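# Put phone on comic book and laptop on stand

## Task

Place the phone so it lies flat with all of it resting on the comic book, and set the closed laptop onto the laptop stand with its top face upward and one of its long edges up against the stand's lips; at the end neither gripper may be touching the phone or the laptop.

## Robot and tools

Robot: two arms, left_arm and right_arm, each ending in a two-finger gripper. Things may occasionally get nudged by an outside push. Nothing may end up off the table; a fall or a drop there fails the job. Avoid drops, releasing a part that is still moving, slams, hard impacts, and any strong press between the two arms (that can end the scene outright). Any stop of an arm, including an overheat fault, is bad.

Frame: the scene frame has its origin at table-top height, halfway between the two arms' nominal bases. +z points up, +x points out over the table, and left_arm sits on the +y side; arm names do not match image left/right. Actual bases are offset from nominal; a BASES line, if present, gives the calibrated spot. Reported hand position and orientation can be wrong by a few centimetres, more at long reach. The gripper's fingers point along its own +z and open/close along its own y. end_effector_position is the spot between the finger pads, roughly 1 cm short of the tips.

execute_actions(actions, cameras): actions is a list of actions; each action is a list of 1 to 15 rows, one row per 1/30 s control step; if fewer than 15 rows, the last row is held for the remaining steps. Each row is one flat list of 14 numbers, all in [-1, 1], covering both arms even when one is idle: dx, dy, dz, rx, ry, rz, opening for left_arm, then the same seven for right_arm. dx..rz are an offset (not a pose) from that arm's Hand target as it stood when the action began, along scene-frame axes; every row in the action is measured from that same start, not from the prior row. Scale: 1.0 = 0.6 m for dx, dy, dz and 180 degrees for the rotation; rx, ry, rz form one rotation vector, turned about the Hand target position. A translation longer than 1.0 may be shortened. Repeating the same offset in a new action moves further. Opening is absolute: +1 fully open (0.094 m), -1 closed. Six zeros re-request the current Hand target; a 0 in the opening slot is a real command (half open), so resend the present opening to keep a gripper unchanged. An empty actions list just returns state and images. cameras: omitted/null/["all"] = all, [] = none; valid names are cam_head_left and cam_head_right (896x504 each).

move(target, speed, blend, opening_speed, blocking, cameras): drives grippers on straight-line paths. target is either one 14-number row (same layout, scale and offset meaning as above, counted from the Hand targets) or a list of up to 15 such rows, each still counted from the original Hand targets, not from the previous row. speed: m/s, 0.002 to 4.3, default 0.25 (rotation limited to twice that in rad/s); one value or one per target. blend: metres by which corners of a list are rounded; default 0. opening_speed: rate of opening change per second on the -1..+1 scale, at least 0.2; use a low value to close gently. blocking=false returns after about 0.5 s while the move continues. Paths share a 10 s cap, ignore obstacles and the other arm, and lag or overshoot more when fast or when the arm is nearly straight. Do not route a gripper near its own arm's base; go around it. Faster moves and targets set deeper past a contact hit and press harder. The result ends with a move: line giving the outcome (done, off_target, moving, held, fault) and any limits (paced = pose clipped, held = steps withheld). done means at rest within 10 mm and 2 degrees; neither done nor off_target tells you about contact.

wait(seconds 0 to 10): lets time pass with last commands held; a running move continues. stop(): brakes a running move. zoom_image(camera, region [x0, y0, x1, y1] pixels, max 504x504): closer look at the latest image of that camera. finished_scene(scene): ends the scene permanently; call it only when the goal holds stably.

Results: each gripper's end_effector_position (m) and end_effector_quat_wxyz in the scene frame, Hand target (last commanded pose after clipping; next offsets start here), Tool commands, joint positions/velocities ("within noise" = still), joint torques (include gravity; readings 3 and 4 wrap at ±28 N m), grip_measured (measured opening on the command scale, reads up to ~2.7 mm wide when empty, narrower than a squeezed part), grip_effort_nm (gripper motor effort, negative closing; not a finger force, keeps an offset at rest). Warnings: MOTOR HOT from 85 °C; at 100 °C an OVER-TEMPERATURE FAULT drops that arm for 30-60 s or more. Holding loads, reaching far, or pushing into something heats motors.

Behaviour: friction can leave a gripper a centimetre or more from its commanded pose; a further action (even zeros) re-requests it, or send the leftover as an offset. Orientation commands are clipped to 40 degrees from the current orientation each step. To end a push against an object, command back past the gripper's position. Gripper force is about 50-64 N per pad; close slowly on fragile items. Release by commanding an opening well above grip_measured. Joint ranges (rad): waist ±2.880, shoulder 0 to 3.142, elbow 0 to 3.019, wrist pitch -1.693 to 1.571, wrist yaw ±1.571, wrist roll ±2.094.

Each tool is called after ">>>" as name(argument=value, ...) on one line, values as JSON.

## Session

Excellent.

>>> execute_actions(actions=[])

>>> zoom_image(camera="cam_head_left", region=[100, 100, 600, 400])

>>> zoom_image(camera="cam_head_right", region=[100, 100, 600, 400])

Scene clock: 0.00 s.
left_arm: end_effector_position=(+0.5762, +0.0326, +0.2203) grip_measured=+1.000 grip_effort_nm=n/a end_effector_quat_wxyz=(+0.373, -0.189, +0.872, +0.255) | right_arm: end_effector_position=(+0.2773, -0.6663, +0.2408) grip_measured=+1.000 grip_effort_nm=n/a end_effector_quat_wxyz=(+0.133, +0.606, +0.784, +0.005)
Joint positions: left_arm=[-0.632 1.766 1.516 -1.115 -0.923 -0.928 0.094] | right_arm=[-0.891 1.408 1.311 -1.216 -0.069 0.44 0.094]
Joint velocities: within noise
Joint torques (N m): no reading
Motor temperatures (°C): left_arm=[23 25 33 24 27 23 27] | right_arm=[26 34 33 25 24 23 25]
Heat: left arm: hottest elbow 33 °C; right arm: hottest shoulder 34 °C.
Hand target: left_arm +0.5823, +0.0284, +0.2385; +0.386, -0.198, +0.868, +0.242 | right_arm +0.2820, -0.6720, +0.2484; +0.142, +0.605, +0.783, +0.003
Tool commands: left_gripper/opening=+1.0 right_gripper/opening=+1.0

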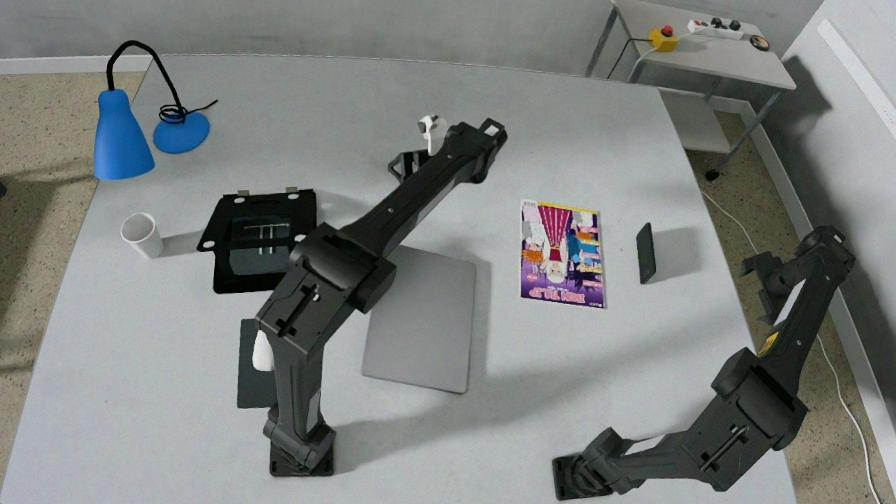

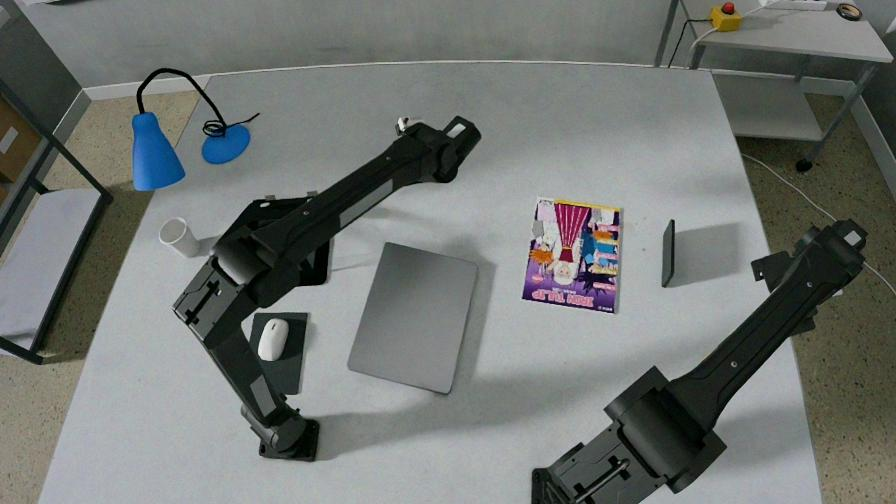

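Scaled by 1.008.

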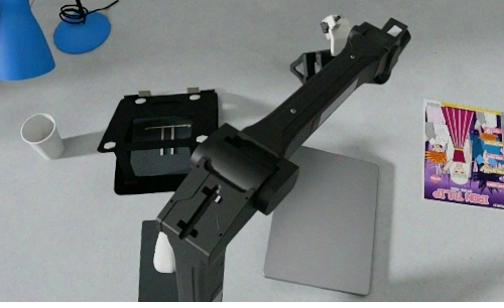

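Scaled by 1.008.

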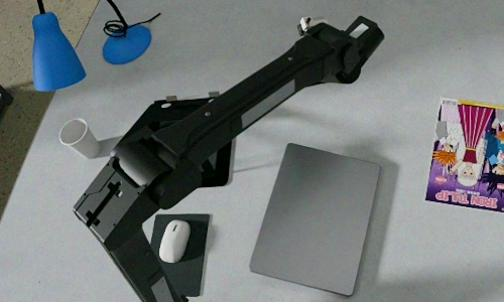

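>>> zoom_image(camera="cam_head_left", region=[600, 190, 740, 310])

>>> zoom_image(camera="cam_head_right", region=[620, 190, 760, 310])

Scaled by 3.600.

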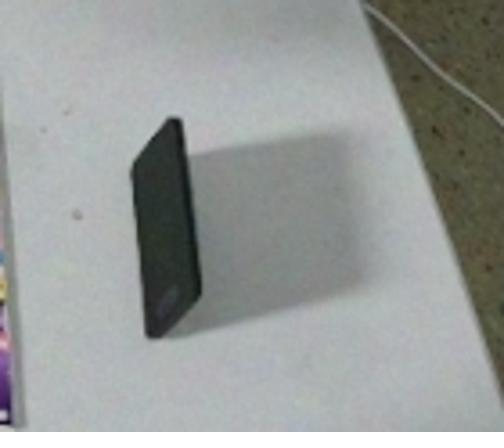

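Scaled by 3.600.

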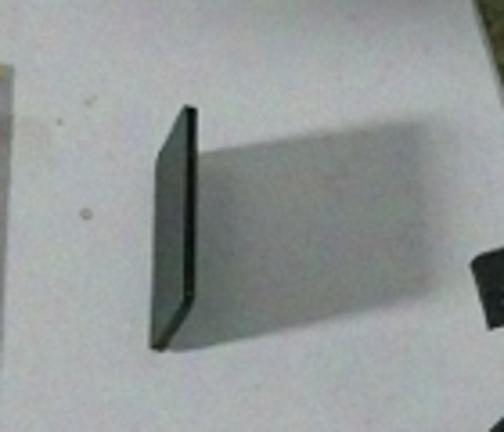

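>>> move(target=[-0.55,0.3,0.05,0,0,0,1,0.40,0.17,-0.17,0.005,0.096,0.368,1], speed=0.5)

>>> zoom_image(camera="cam_head_left", region=[600, 190, 740, 310])

>>> zoom_image(camera="cam_head_right", region=[330, 220, 500, 400])

>>> zoom_image(camera="cam_head_left", region=[340, 220, 510, 400])

Scene clock: 14.00 s.
left_arm: end_effector_position=(+0.2532, +0.2108, +0.2704) grip_measured=+1.000 grip_effort_nm=0.022 end_effector_quat_wxyz=(+0.387, -0.204, +0.867, +0.238) | right_arm: end_effector_position=(+0.5068, -0.5634, +0.1439) grip_measured=+1.000 grip_effort_nm=-0.017 end_effector_quat_wxyz=(-0.006, +0.080, +0.997, +0.002)
Joint positions: left_arm=[-0.835 0.777 0.779 -1.598 -0.942 -1.283 0.094] | right_arm=[-0.447 1.936 1.751 -1.398 0 -0.281 0.094]
Joint velocities: within noise
Joint torques (N m): left_arm=[-2.67 -1.9 9.72 -0.01 -0.69 -0.11] | right_arm=[0.5 -20.66 12.77 -0.24 0.08 0.08]
Motor temperatures (°C): left_arm=[23 27 35 24 27 23 27] | right_arm=[26 35 37 25 24 23 25]
Heat: left arm: hottest elbow 35 °C; right arm: hottest elbow 37 °C.
Hand target: left_arm +0.2524, +0.2083, +0.2685; +0.386, -0.198, +0.868, +0.242 | right_arm +0.5221, -0.5700, +0.1465; +0.000, +0.076, +0.997, -0.001
Off the commanded pose: left_arm 0.003 m, 1 deg | right_arm 0.017 m, 1 deg.
move: off_target (right_arm)

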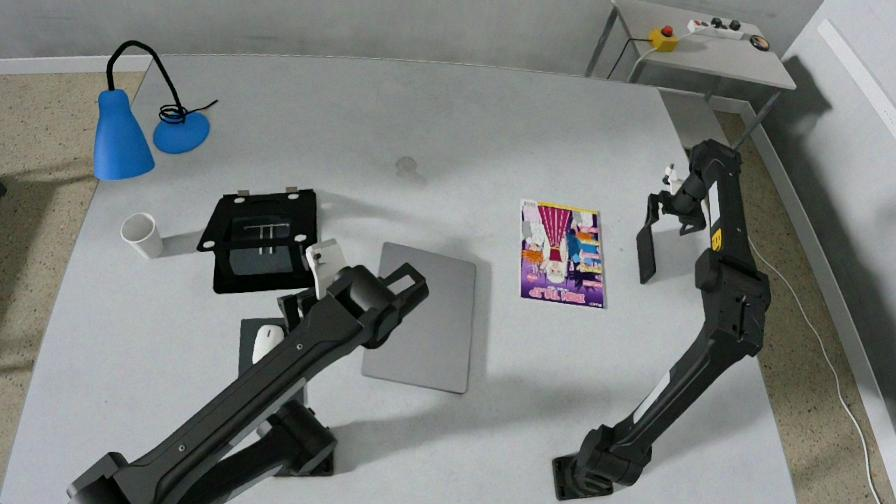

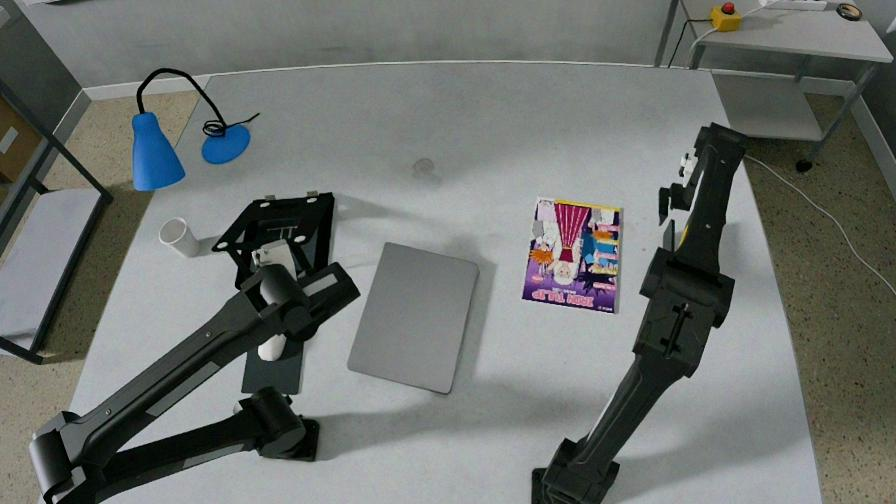

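Scaled by 3.600.

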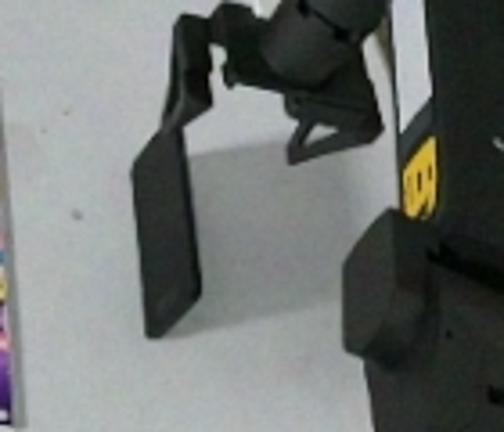

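Scaled by 2.800.

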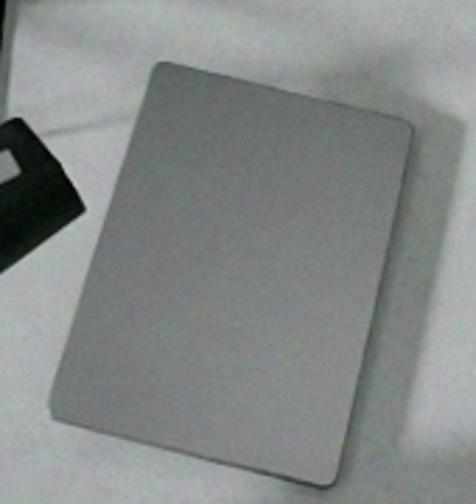

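Scaled by 2.800.

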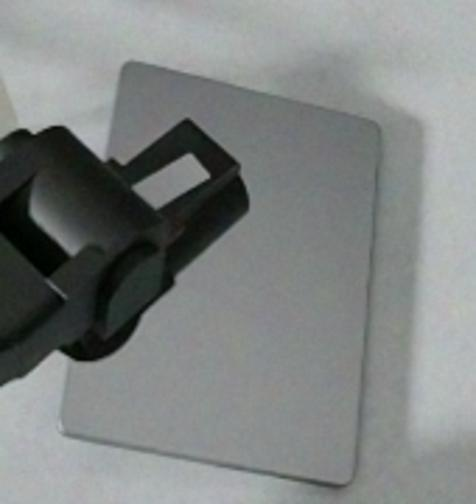

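>>> move(target=[[-0.05,0,0,0,0,0,1,-0.012,-0.03,-0.06,0,0,0,1],[-0.1,0,0,0,0,0,1,-0.012,-0.03,-0.13,0,0,0,1]], speed=0.2)

>>> zoom_image(camera="cam_head_left", region=[600, 190, 740, 310])

>>> zoom_image(camera="cam_head_right", region=[620, 190, 760, 310])

Scene clock: 18.87 s.
left_arm: end_effector_position=(+0.1962, +0.2079, +0.2638) grip_measured=+1.000 grip_effort_nm=0.022 end_effector_quat_wxyz=(+0.358, -0.159, +0.914, +0.106) | right_arm: end_effector_position=(+0.5179, -0.5834, +0.0877) grip_measured=+1.000 grip_effort_nm=-0.017 end_effector_quat_wxyz=(+0.011, +0.075, +0.997, -0.005)
Joint positions: left_arm=[-1.005 0.51 0.738 -1.673 -0.757 -1.271 0.094] | right_arm=[-0.469 1.999 1.698 -1.245 0 -0.313 0.094]
Joint velocities: within noise
Joint torques (N m): left_arm=[-1.73 -0.15 10.86 0.05 -0.44 0.11] | right_arm=[-0.26 -22.53 7.91 0.57 0.05 0.08]
Motor temperatures (°C): left_arm=[23 26 35 24 27 23 27] | right_arm=[26 35 37 25 24 23 25]
Heat: left arm: hottest elbow 35 °C; right arm: hottest elbow 37 °C.
Hand target: left_arm +0.1924, +0.2084, +0.2685; +0.386, -0.198, +0.868, +0.242 | right_arm +0.5149, -0.5879, +0.0685; +0.000, +0.076, +0.997, -0.001
Off the commanded pose: left_arm 0.006 m, 17 deg | right_arm 0.020 m, 1 deg.
joint sent to its limit (left arm) — joint 4 (wrist pitch), lower limit. The joint targets are off in orientation, not in position.
move: off_target (left_arm, right_arm)

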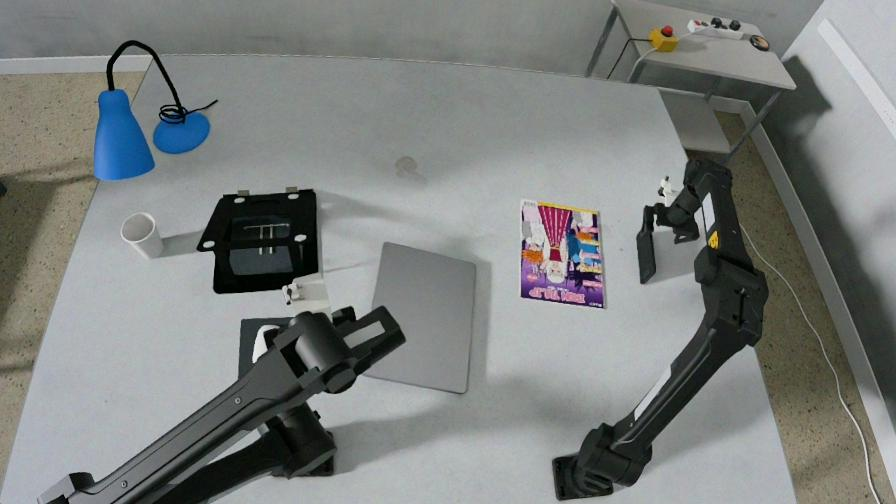

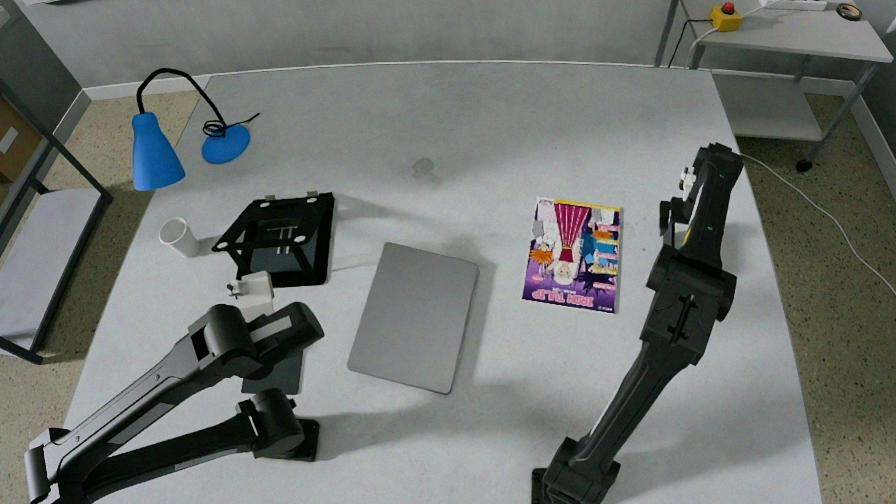

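Scaled by 3.600.

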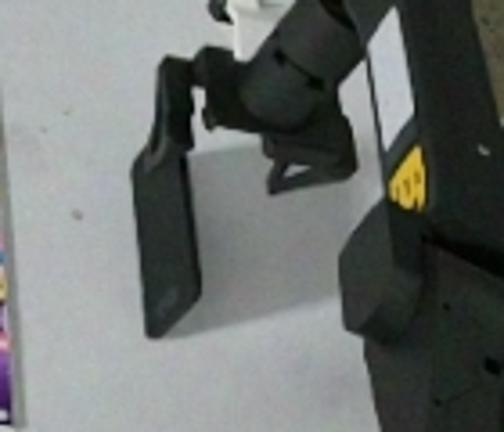

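Scaled by 3.600.

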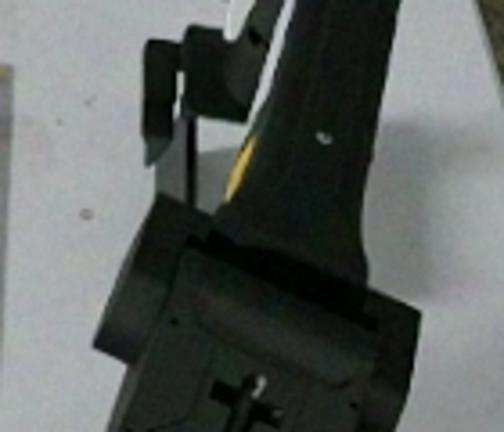

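>>> move(target=[[0,0,0,0,0,0,1,-0.03,0.025,-0.03,0,0,0,1],[0,0,0,0,0,0,1,-0.03,0.025,-0.04,0,0,0,-0.95]], speed=0.15, opening_speed=0.8)

>>> zoom_image(camera="cam_head_left", region=[600, 190, 740, 310])

Scene clock: 25.77 s.
left_arm: end_effector_position=(+0.1962, +0.2079, +0.2638) grip_measured=+1.000 grip_effort_nm=0.022 end_effector_quat_wxyz=(+0.358, -0.159, +0.914, +0.107) | right_arm: end_effector_position=(+0.5000, -0.5744, +0.0483) grip_measured=-0.845 grip_effort_nm=-1.013 end_effector_quat_wxyz=(+0.001, +0.075, +0.997, -0.001)
Joint positions: left_arm=[-1.005 0.51 0.738 -1.673 -0.757 -1.27 0.094] | right_arm=[-0.469 1.999 1.588 -1.157 0 -0.313 0.007]
Joint velocities: within noise
Joint torques (N m): left_arm=[-1.85 -0.09 10.92 0.14 -0.37 0.06] | right_arm=[0.44 -23.82 6.86 0.5 0.07 0.16]
Motor temperatures (°C): left_arm=[23 26 35 24 27 23 27] | right_arm=[26 36 38 25 24 23 25]
Heat: left arm: hottest elbow 35 °C; right arm: hottest elbow 38 °C.
Hand target: left_arm +0.1924, +0.2084, +0.2686; +0.387, -0.198, +0.868, +0.242 | right_arm +0.4968, -0.5729, +0.0445; +0.000, +0.076, +0.997, -0.001
Off the commanded pose: left_arm 0.006 m, 17 deg | right_arm 0.005 m, 0 deg.
joint sent to its limit (left arm) — joint 4 (wrist pitch), lower limit. The joint targets are off in orientation, not in position.
move: off_target (left_arm)

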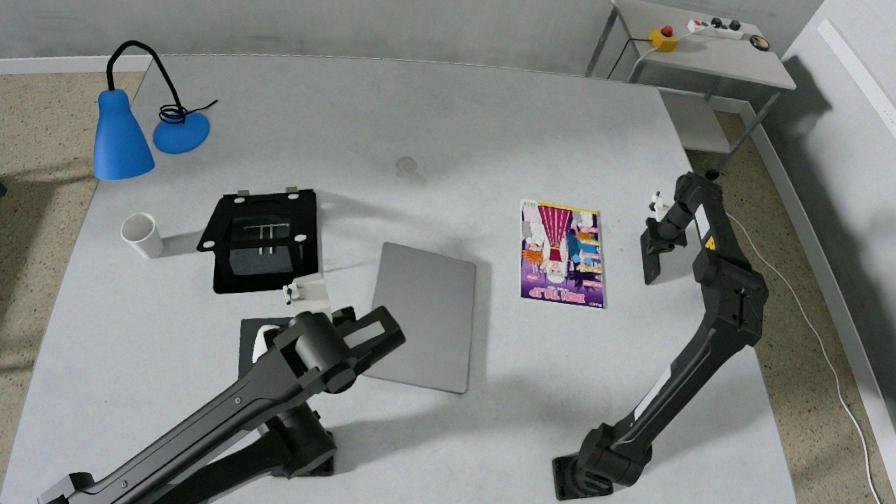

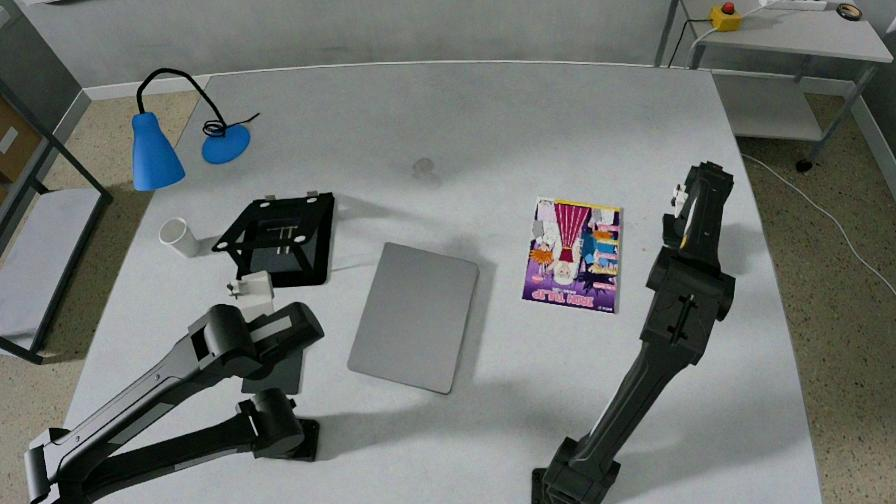

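Scaled by 3.600.

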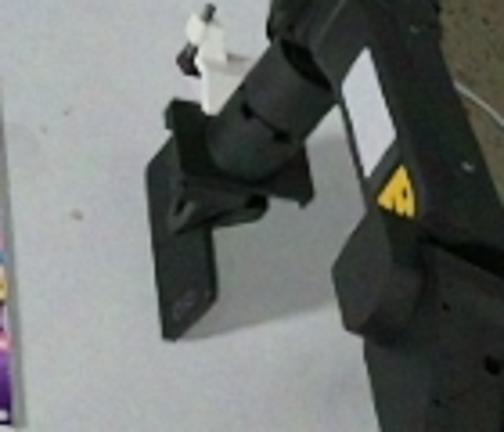

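>>> move(target=[[0,0,0,0,0,0,1,0.0,0.02,0.12,0,0,0,-0.95],[0,0,0,0,0,0,1,0.05,0.4,0.11,0.384,-0.059,0,-0.95]], speed=0.35)

>>> zoom_image(camera="cam_head_left", region=[480, 140, 700, 330])

>>> zoom_image(camera="cam_head_right", region=[480, 140, 700, 330])

Scene clock: 36.97 s.
left_arm: end_effector_position=(+0.1962, +0.2079, +0.2638) grip_measured=+1.000 grip_effort_nm=0.022 end_effector_quat_wxyz=(+0.358, -0.159, +0.914, +0.107) | right_arm: end_effector_position=(+0.5279, -0.3375, +0.1202) grip_measured=-0.847 grip_effort_nm=-1.043 end_effector_quat_wxyz=(+0.057, +0.057, +0.822, +0.564)
Joint positions: left_arm=[-1.005 0.51 0.738 -1.673 -0.757 -1.27 0.094] | right_arm=[-0.343 2.051 1.544 -1.475 -1.17 -0.473 0.007]
Joint velocities: within noise
Joint torques (N m): left_arm=[-1.26 -0.09 11.06 0.06 -0.41 0.08] | right_arm=[0.85 -21.36 7.13 -0.91 -0.8 0.02]
Motor temperatures (°C): left_arm=[22 26 35 24 27 23 27] | right_arm=[26 37 37 25 24 23 26]
Heat: left arm: hottest elbow 35 °C; right arm: hottest shoulder 37 °C.
Hand target: left_arm +0.1924, +0.2084, +0.2686; +0.386, -0.198, +0.868, +0.242 | right_arm +0.5269, -0.3329, +0.1106; +0.044, +0.062, +0.818, +0.571
Off the commanded pose: left_arm 0.006 m, 17 deg | right_arm 0.011 m, 2 deg.
joint sent to its limit (left arm) — joint 4 (wrist pitch), lower limit. The joint targets are off in orientation, not in position.
move: off_target (left_arm, right_arm)

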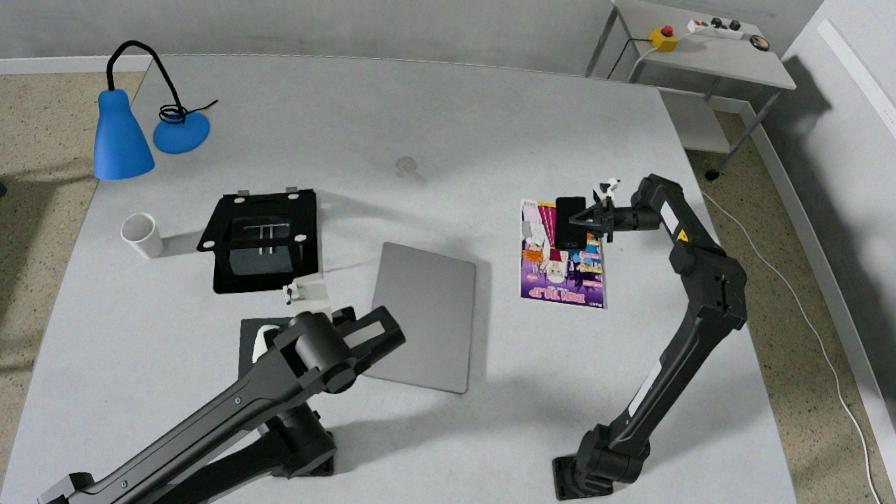

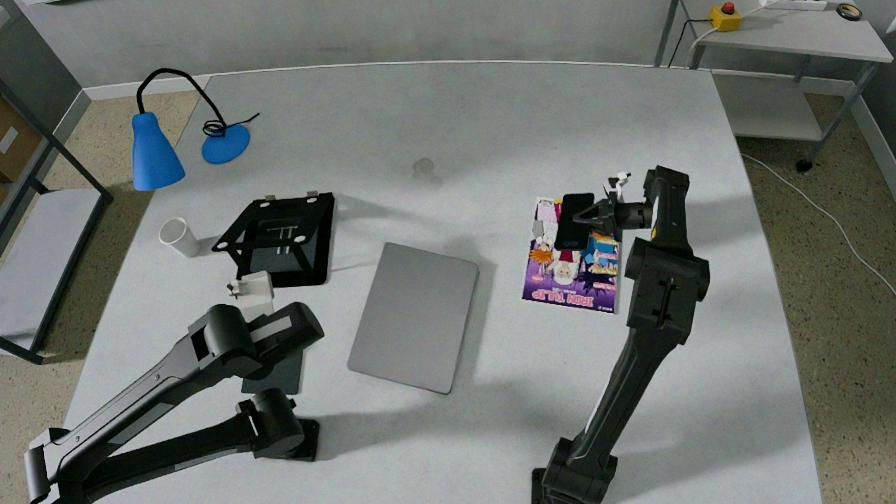

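Scaled by 2.291.

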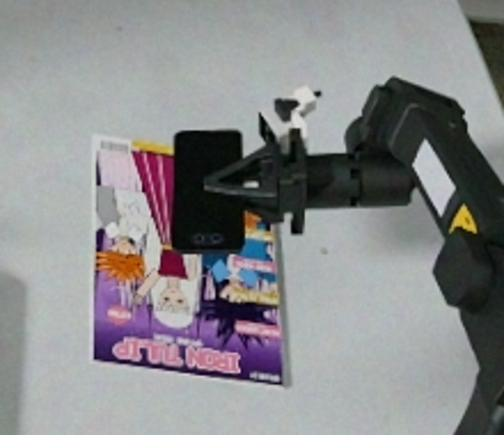

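Scaled by 2.291.

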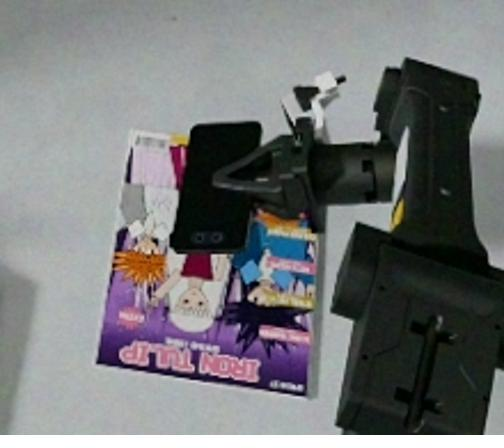

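>>> move(target=[[0,0,0,0,0,0,1,-0.033,-0.005,-0.11,0,0,0,-0.95],[0,0,0,0,0,0,1,-0.033,-0.005,-0.14,0,0,0,-0.95]], speed=[0.2,0.08])

>>> zoom_image(camera="cam_head_left", region=[480, 140, 700, 330])

Scene clock: 41.13 s.
left_arm: end_effector_position=(+0.1962, +0.2079, +0.2638) grip_measured=+1.000 grip_effort_nm=0.017 end_effector_quat_wxyz=(+0.358, -0.159, +0.914, +0.107) | right_arm: end_effector_position=(+0.5091, -0.3313, +0.0392) grip_measured=-0.847 grip_effort_nm=-1.038 end_effector_quat_wxyz=(+0.046, +0.054, +0.821, +0.567)
Joint positions: left_arm=[-1.005 0.51 0.738 -1.673 -0.757 -1.27 0.094] | right_arm=[-0.343 2.148 1.452 -1.341 -1.165 -0.516 0.007]
Joint velocities: within noise
Joint torques (N m): left_arm=[-1.61 -0.67 10.74 0.25 -0.36 0.13] | right_arm=[-0.38 -21.3 5.82 -0.17 -0.71 0.02]
Motor temperatures (°C): left_arm=[22 26 35 24 27 23 27] | right_arm=[26 37 37 25 24 23 26]
Heat: left arm: hottest elbow 35 °C; right arm: hottest shoulder 37 °C.
Hand target: left_arm +0.1924, +0.2084, +0.2686; +0.386, -0.198, +0.868, +0.242 | right_arm +0.5070, -0.3359, +0.0265; +0.044, +0.062, +0.818, +0.571
Off the commanded pose: left_arm 0.006 m, 17 deg | right_arm 0.014 m, 1 deg.
joint sent to its limit (left arm) — joint 4 (wrist pitch), lower limit. The joint targets are off in orientation, not in position.
move: off_target (left_arm, right_arm)

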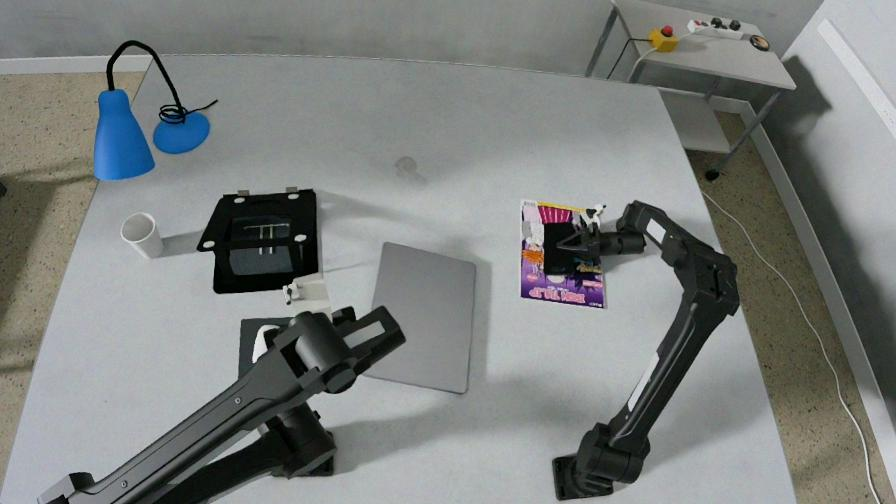

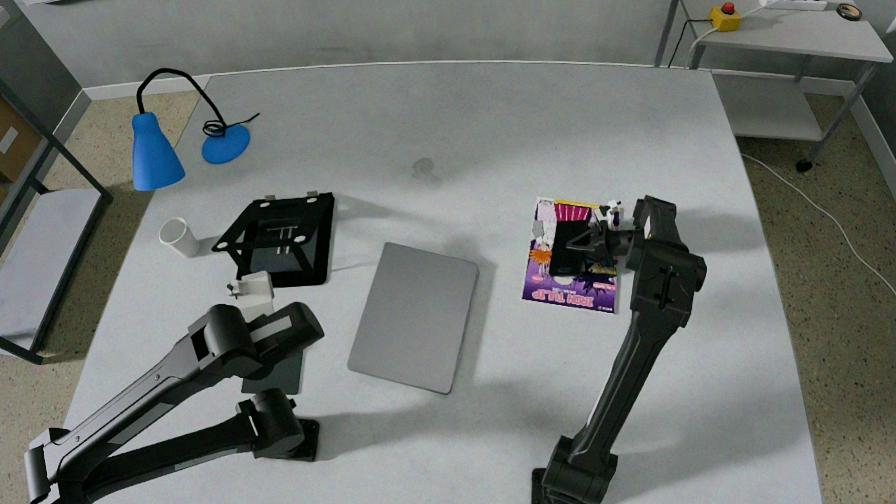

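Scaled by 2.291.

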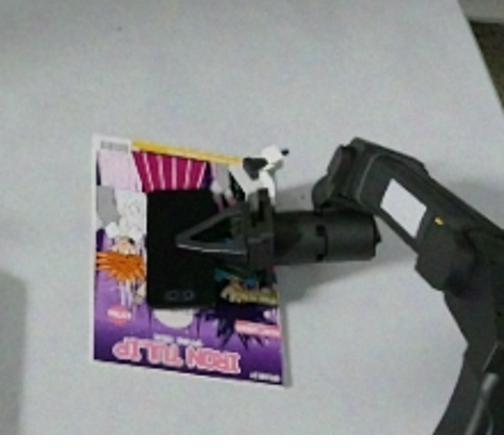

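>>> move(target=[[0,0,0,0,0,0,1,0,0,-0.02,0,0,0,-0.95],[0,0,0,0,0,0,1,0,0,-0.01,0,0,0,-0.6],[0,0,0,0,0,0,1,0.0,-0.12,0.04,0,0,0,-0.6],[0,0,0,0,0,0,1,0.0,-0.25,0.25,0,0,0,-0.6]], speed=[0.06,0.1,0.12,0.3], opening_speed=0.5)

>>> zoom_image(camera="cam_head_left", region=[480, 170, 660, 330])

Scene clock: 48.17 s.
left_arm: end_effector_position=(+0.1962, +0.2079, +0.2638) grip_measured=+1.000 grip_effort_nm=0.022 end_effector_quat_wxyz=(+0.358, -0.159, +0.914, +0.107) | right_arm: end_effector_position=(+0.4976, -0.4788, +0.1696) grip_measured=-0.601 grip_effort_nm=0.042 end_effector_quat_wxyz=(+0.111, +0.117, +0.838, +0.522)
Joint positions: left_arm=[-1.005 0.51 0.738 -1.673 -0.757 -1.27 0.094] | right_arm=[-0.592 2.009 1.65 -1.67 -1.069 -0.585 0.019]
Joint velocities: within noise
Joint torques (N m): left_arm=[-1.44 -0.62 11.03 0.12 -0.44 0.11] | right_arm=[0.38 -22.07 10.73 -0.99 -0.55 0.16]
Motor temperatures (°C): left_arm=[22 25 35 24 27 23 27] | right_arm=[26 38 37 25 24 23 26]
Heat: left arm: hottest elbow 35 °C; right arm: hottest shoulder 38 °C.
Hand target: left_arm +0.1924, +0.2084, +0.2685; +0.386, -0.198, +0.868, +0.242 | right_arm +0.5070, -0.4859, +0.1766; +0.044, +0.062, +0.818, +0.571
Off the commanded pose: left_arm 0.006 m, 17 deg | right_arm 0.014 m, 12 deg.
joint sent to its limit (left arm) — joint 4 (wrist pitch), lower limit. The joint targets are off in orientation, not in position.
joint sent to its limit (right arm) — joint 4 (wrist pitch), lower limit. The joint targets are off in orientation, not in position.
move: off_target (left_arm, right_arm); target 2's new opening was sent with right_arm's hand 0.011 m and 1 deg from that target

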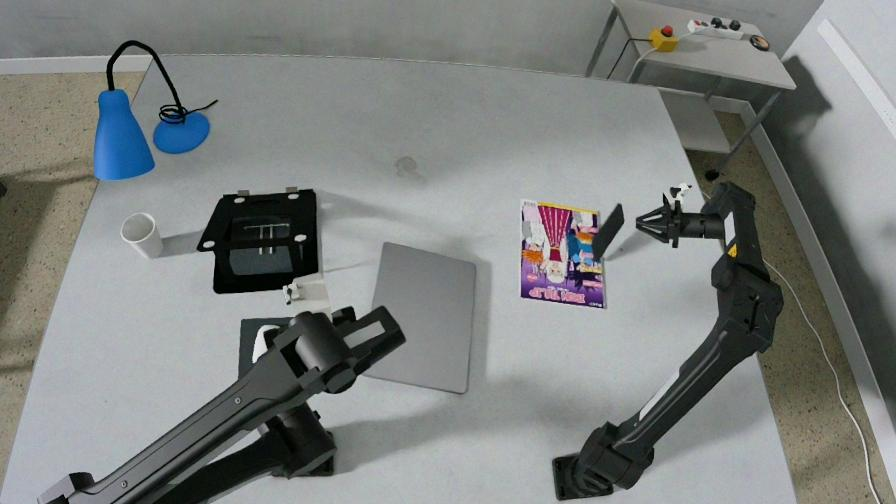

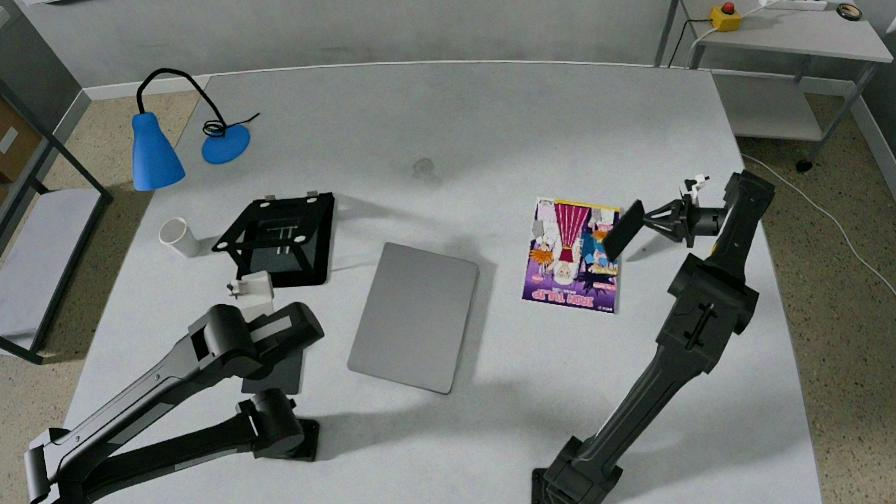

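Scaled by 2.800.

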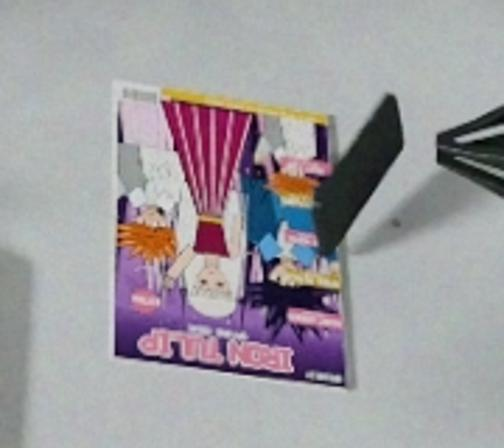

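>>> wait(seconds=0.5)

>>> zoom_image(camera="cam_head_left", region=[550, 170, 690, 290])

>>> zoom_image(camera="cam_head_right", region=[570, 170, 710, 290])

Scene clock: 51.07 s.
left_arm: end_effector_position=(+0.1962, +0.2079, +0.2638) grip_measured=+1.000 grip_effort_nm=0.022 end_effector_quat_wxyz=(+0.358, -0.159, +0.914, +0.107) | right_arm: end_effector_position=(+0.4976, -0.4788, +0.1697) grip_measured=-0.601 grip_effort_nm=0.037 end_effector_quat_wxyz=(+0.111, +0.117, +0.838, +0.522)
Joint positions: left_arm=[-1.005 0.51 0.738 -1.673 -0.757 -1.27 0.094] | right_arm=[-0.592 2.009 1.65 -1.67 -1.069 -0.585 0.019]
Joint velocities: within noise
Joint torques (N m): left_arm=[-1.9 -0.85 10.96 0.2 -0.42 0.07] | right_arm=[0.32 -21.95 10.69 -0.91 -0.54 0.15]
Motor temperatures (°C): left_arm=[22 25 35 24 27 23 27] | right_arm=[26 37 37 25 24 23 26]
Heat: left arm: hottest elbow 35 °C; right arm: hottest shoulder 37 °C.
Hand target: left_arm +0.1924, +0.2084, +0.2685; +0.386, -0.198, +0.868, +0.242 | right_arm +0.5070, -0.4859, +0.1766; +0.044, +0.062, +0.818, +0.571
Tool commands: left_gripper/opening=+1.0 right_gripper/opening=-0.6
Off the commanded pose: left_arm 0.006 m, 17 deg | right_arm 0.014 m, 12 deg.
wait: 0.50 s; at rest from the start

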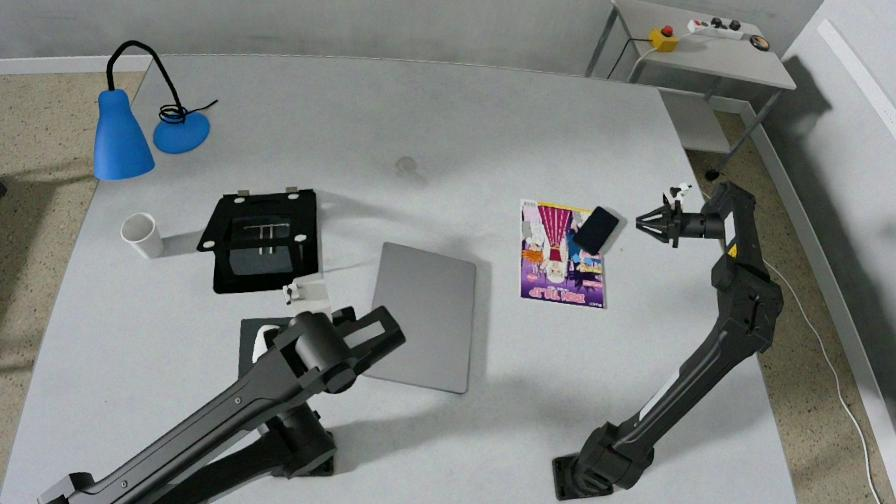

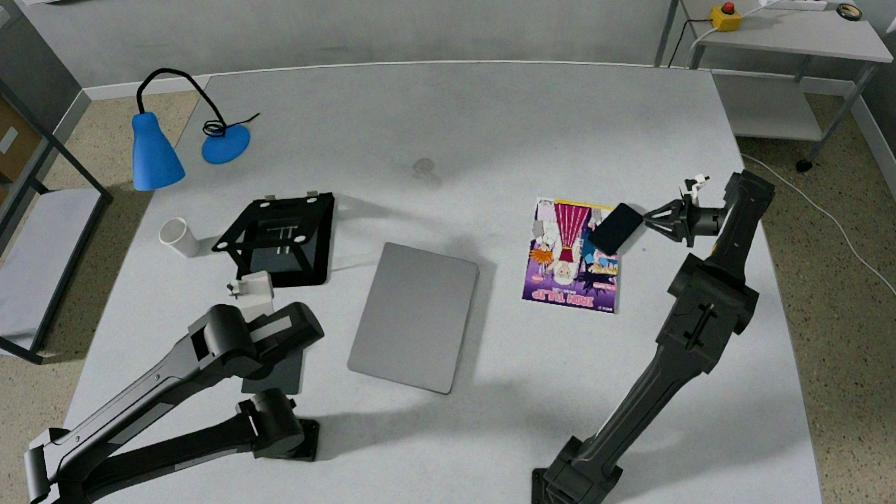

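Scaled by 3.600.

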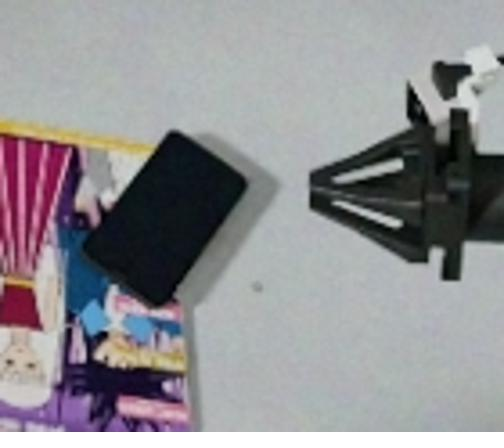

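Scaled by 3.600.

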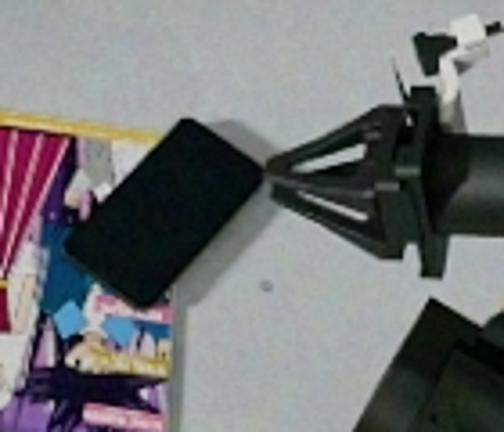

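>>> move(target=[0.1,0,-0.2,-0.161,0.257,-0.132,-1,0.245,-0.16,-0.06,-0.387,-0.116,-0.06,-1], speed=0.35)

>>> zoom_image(camera="cam_head_left", region=[550, 150, 690, 270])

>>> zoom_image(camera="cam_head_right", region=[570, 150, 710, 270])

Scene clock: 66.27 s.
left_arm: end_effector_position=(+0.2429, +0.2072, +0.1423) grip_measured=-0.981 grip_effort_nm=-1.004 end_effector_quat_wxyz=(-0.011, +0.002, +1.000, +0.004) | right_arm: end_effector_position=(+0.6297, -0.5767, +0.1269) grip_measured=-0.991 grip_effort_nm=-0.481 end_effector_quat_wxyz=(+0.237, +0.010, +0.971, +0.012)
Joint positions: left_arm=[-0.195 0.926 0.699 -1.366 -0.004 -0.163 0.001] | right_arm=[-0.441 1.996 1.728 -0.87 -0.212 -0.369 0]
Joint velocities: within noise
Joint torques (N m): left_arm=[-0.26 -4.19 11.7 0.79 0.08 0.11] | right_arm=[0.91 -23.12 13.64 1.35 -0.05 0.06]
Motor temperatures (°C): left_arm=[22 25 36 24 27 23 27] | right_arm=[26 37 39 25 24 23 26]
Heat: left arm: hottest elbow 36 °C; right arm: hottest elbow 39 °C.
Hand target: left_arm +0.2523, +0.2084, +0.1484; +0.001, +0.000, +1.000, +0.000 | right_arm +0.6540, -0.5819, +0.1405; +0.259, -0.001, +0.966, +0.000
Off the commanded pose: left_arm 0.011 m, 1 deg | right_arm 0.028 m, 3 deg.
move: off_target (left_arm, right_arm)

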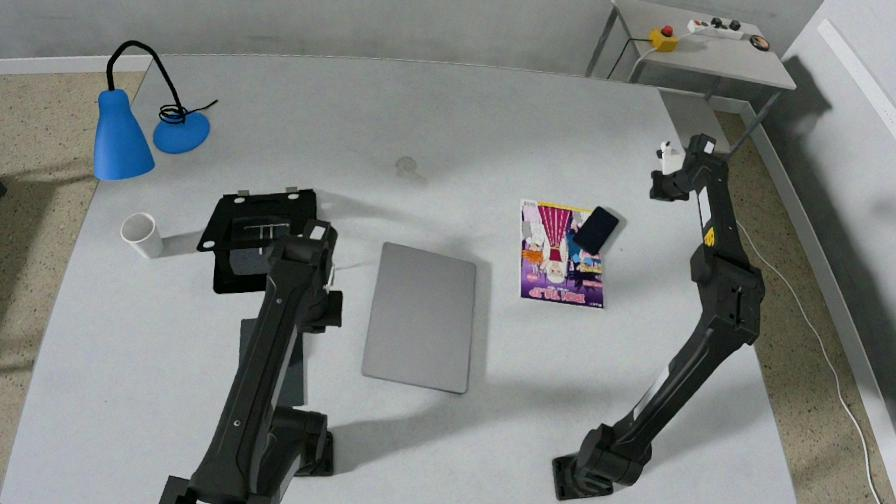

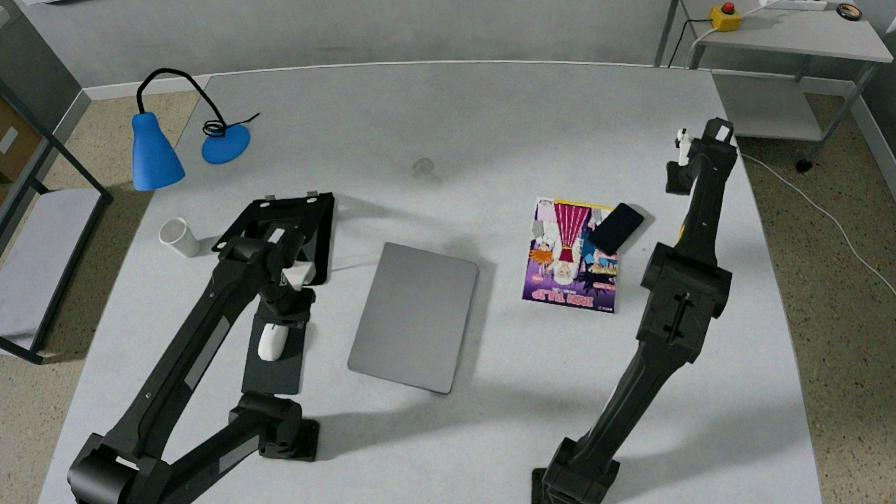

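Scaled by 3.600.

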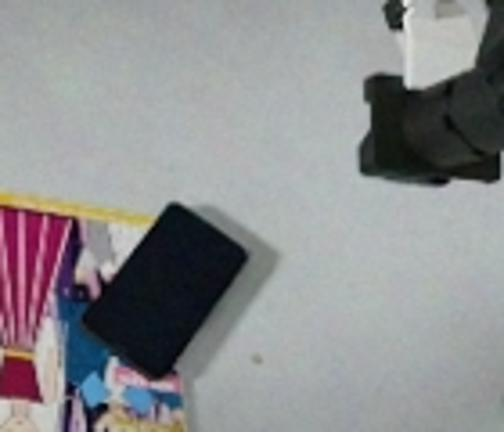

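Scaled by 3.600.

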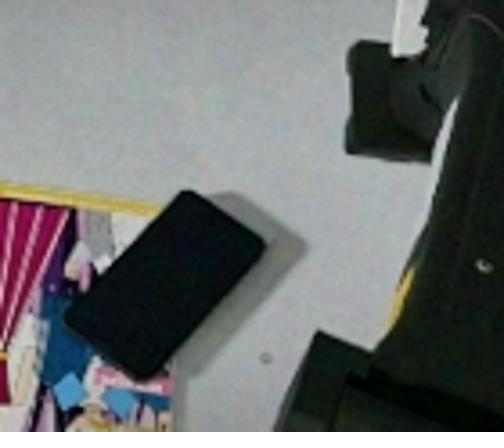

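>>> move(target=[[0,0,-0.1,0,0,0,-1,0.0,-0.025,-0.12,0,0,0,-1],[0,0,-0.185,0,0,0,-1,0.0,-0.025,-0.19,0,0,0,-1]], speed=0.2)

>>> zoom_image(camera="cam_head_left", region=[550, 150, 690, 270])

>>> zoom_image(camera="cam_head_right", region=[570, 150, 710, 270])

>>> zoom_image(camera="cam_head_left", region=[300, 220, 510, 420])

Scene clock: 71.43 s.
left_arm: end_effector_position=(+0.2526, +0.2055, +0.0416) grip_measured=-0.981 grip_effort_nm=-1.004 end_effector_quat_wxyz=(+0.003, +0.002, +1.000, +0.001) | right_arm: end_effector_position=(+0.6579, -0.5888, +0.0501) grip_measured=-0.991 grip_effort_nm=-0.486 end_effector_quat_wxyz=(+0.269, -0.004, +0.963, -0.002)
Joint positions: left_arm=[-0.195 1.083 0.502 -0.985 -0.003 -0.162 0.001] | right_arm=[-0.441 2.115 1.69 -0.644 -0.218 -0.388 0]
Joint velocities: within noise
Joint torques (N m): left_arm=[-0.09 -5.19 7.97 0.59 0.1 0.12] | right_arm=[-0.5 -23.82 8.65 1.42 -0.18 0.08]
Motor temperatures (°C): left_arm=[22 25 36 24 27 23 27] | right_arm=[26 38 39 25 24 23 26]
Heat: left arm: hottest elbow 36 °C; right arm: hottest elbow 39 °C.
Hand target: left_arm +0.2524, +0.2084, +0.0375; +0.001, +0.000, +1.000, +0.000 | right_arm +0.6541, -0.5969, +0.0266; +0.260, -0.001, +0.966, +0.000
Off the commanded pose: left_arm 0.005 m, 0 deg | right_arm 0.025 m, 1 deg.
move: off_target (right_arm)

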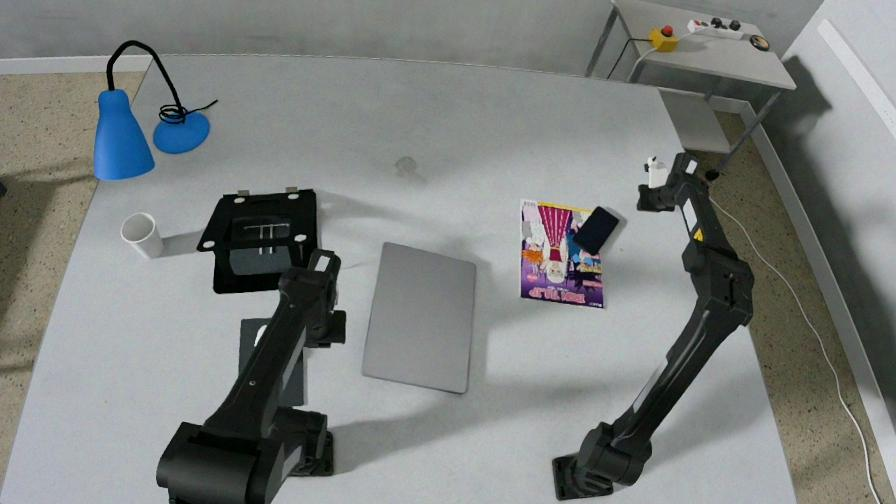

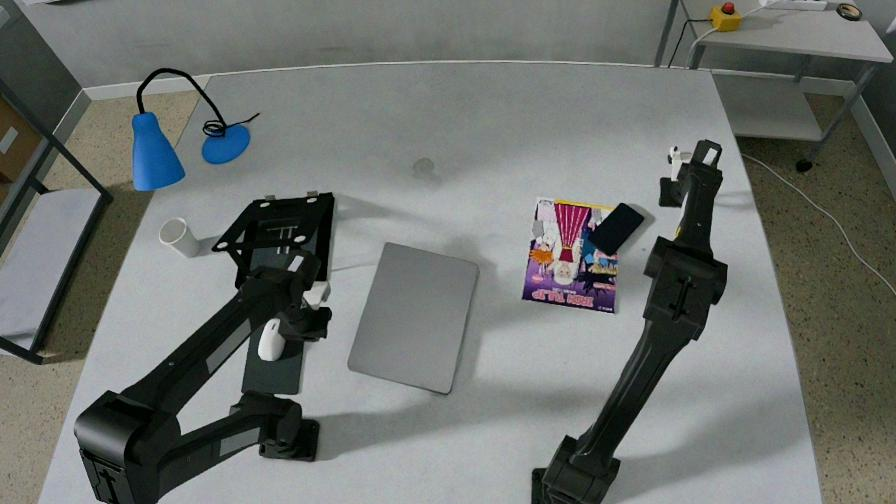

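Scaled by 3.600.

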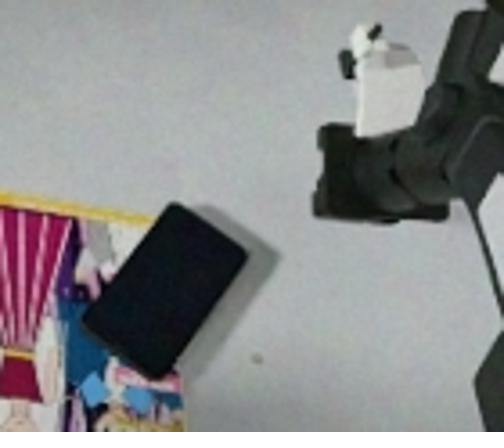

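Scaled by 3.600.

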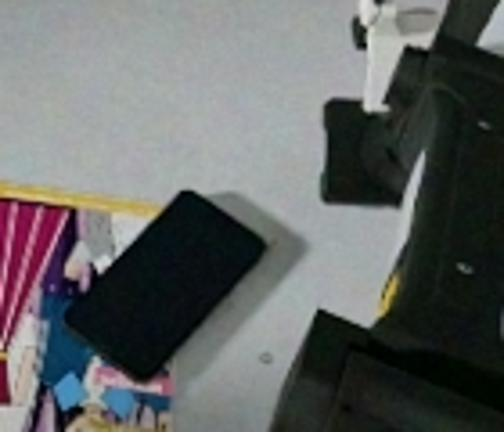

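Scaled by 2.400.

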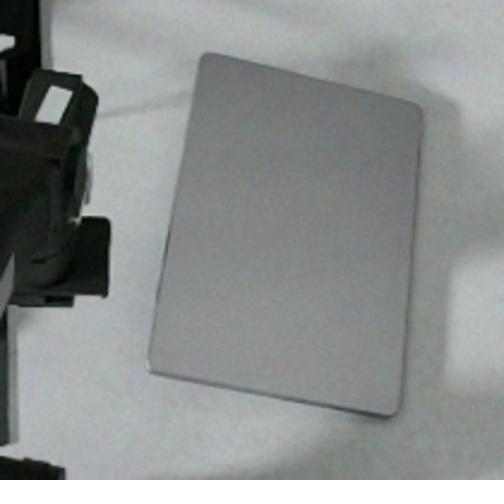

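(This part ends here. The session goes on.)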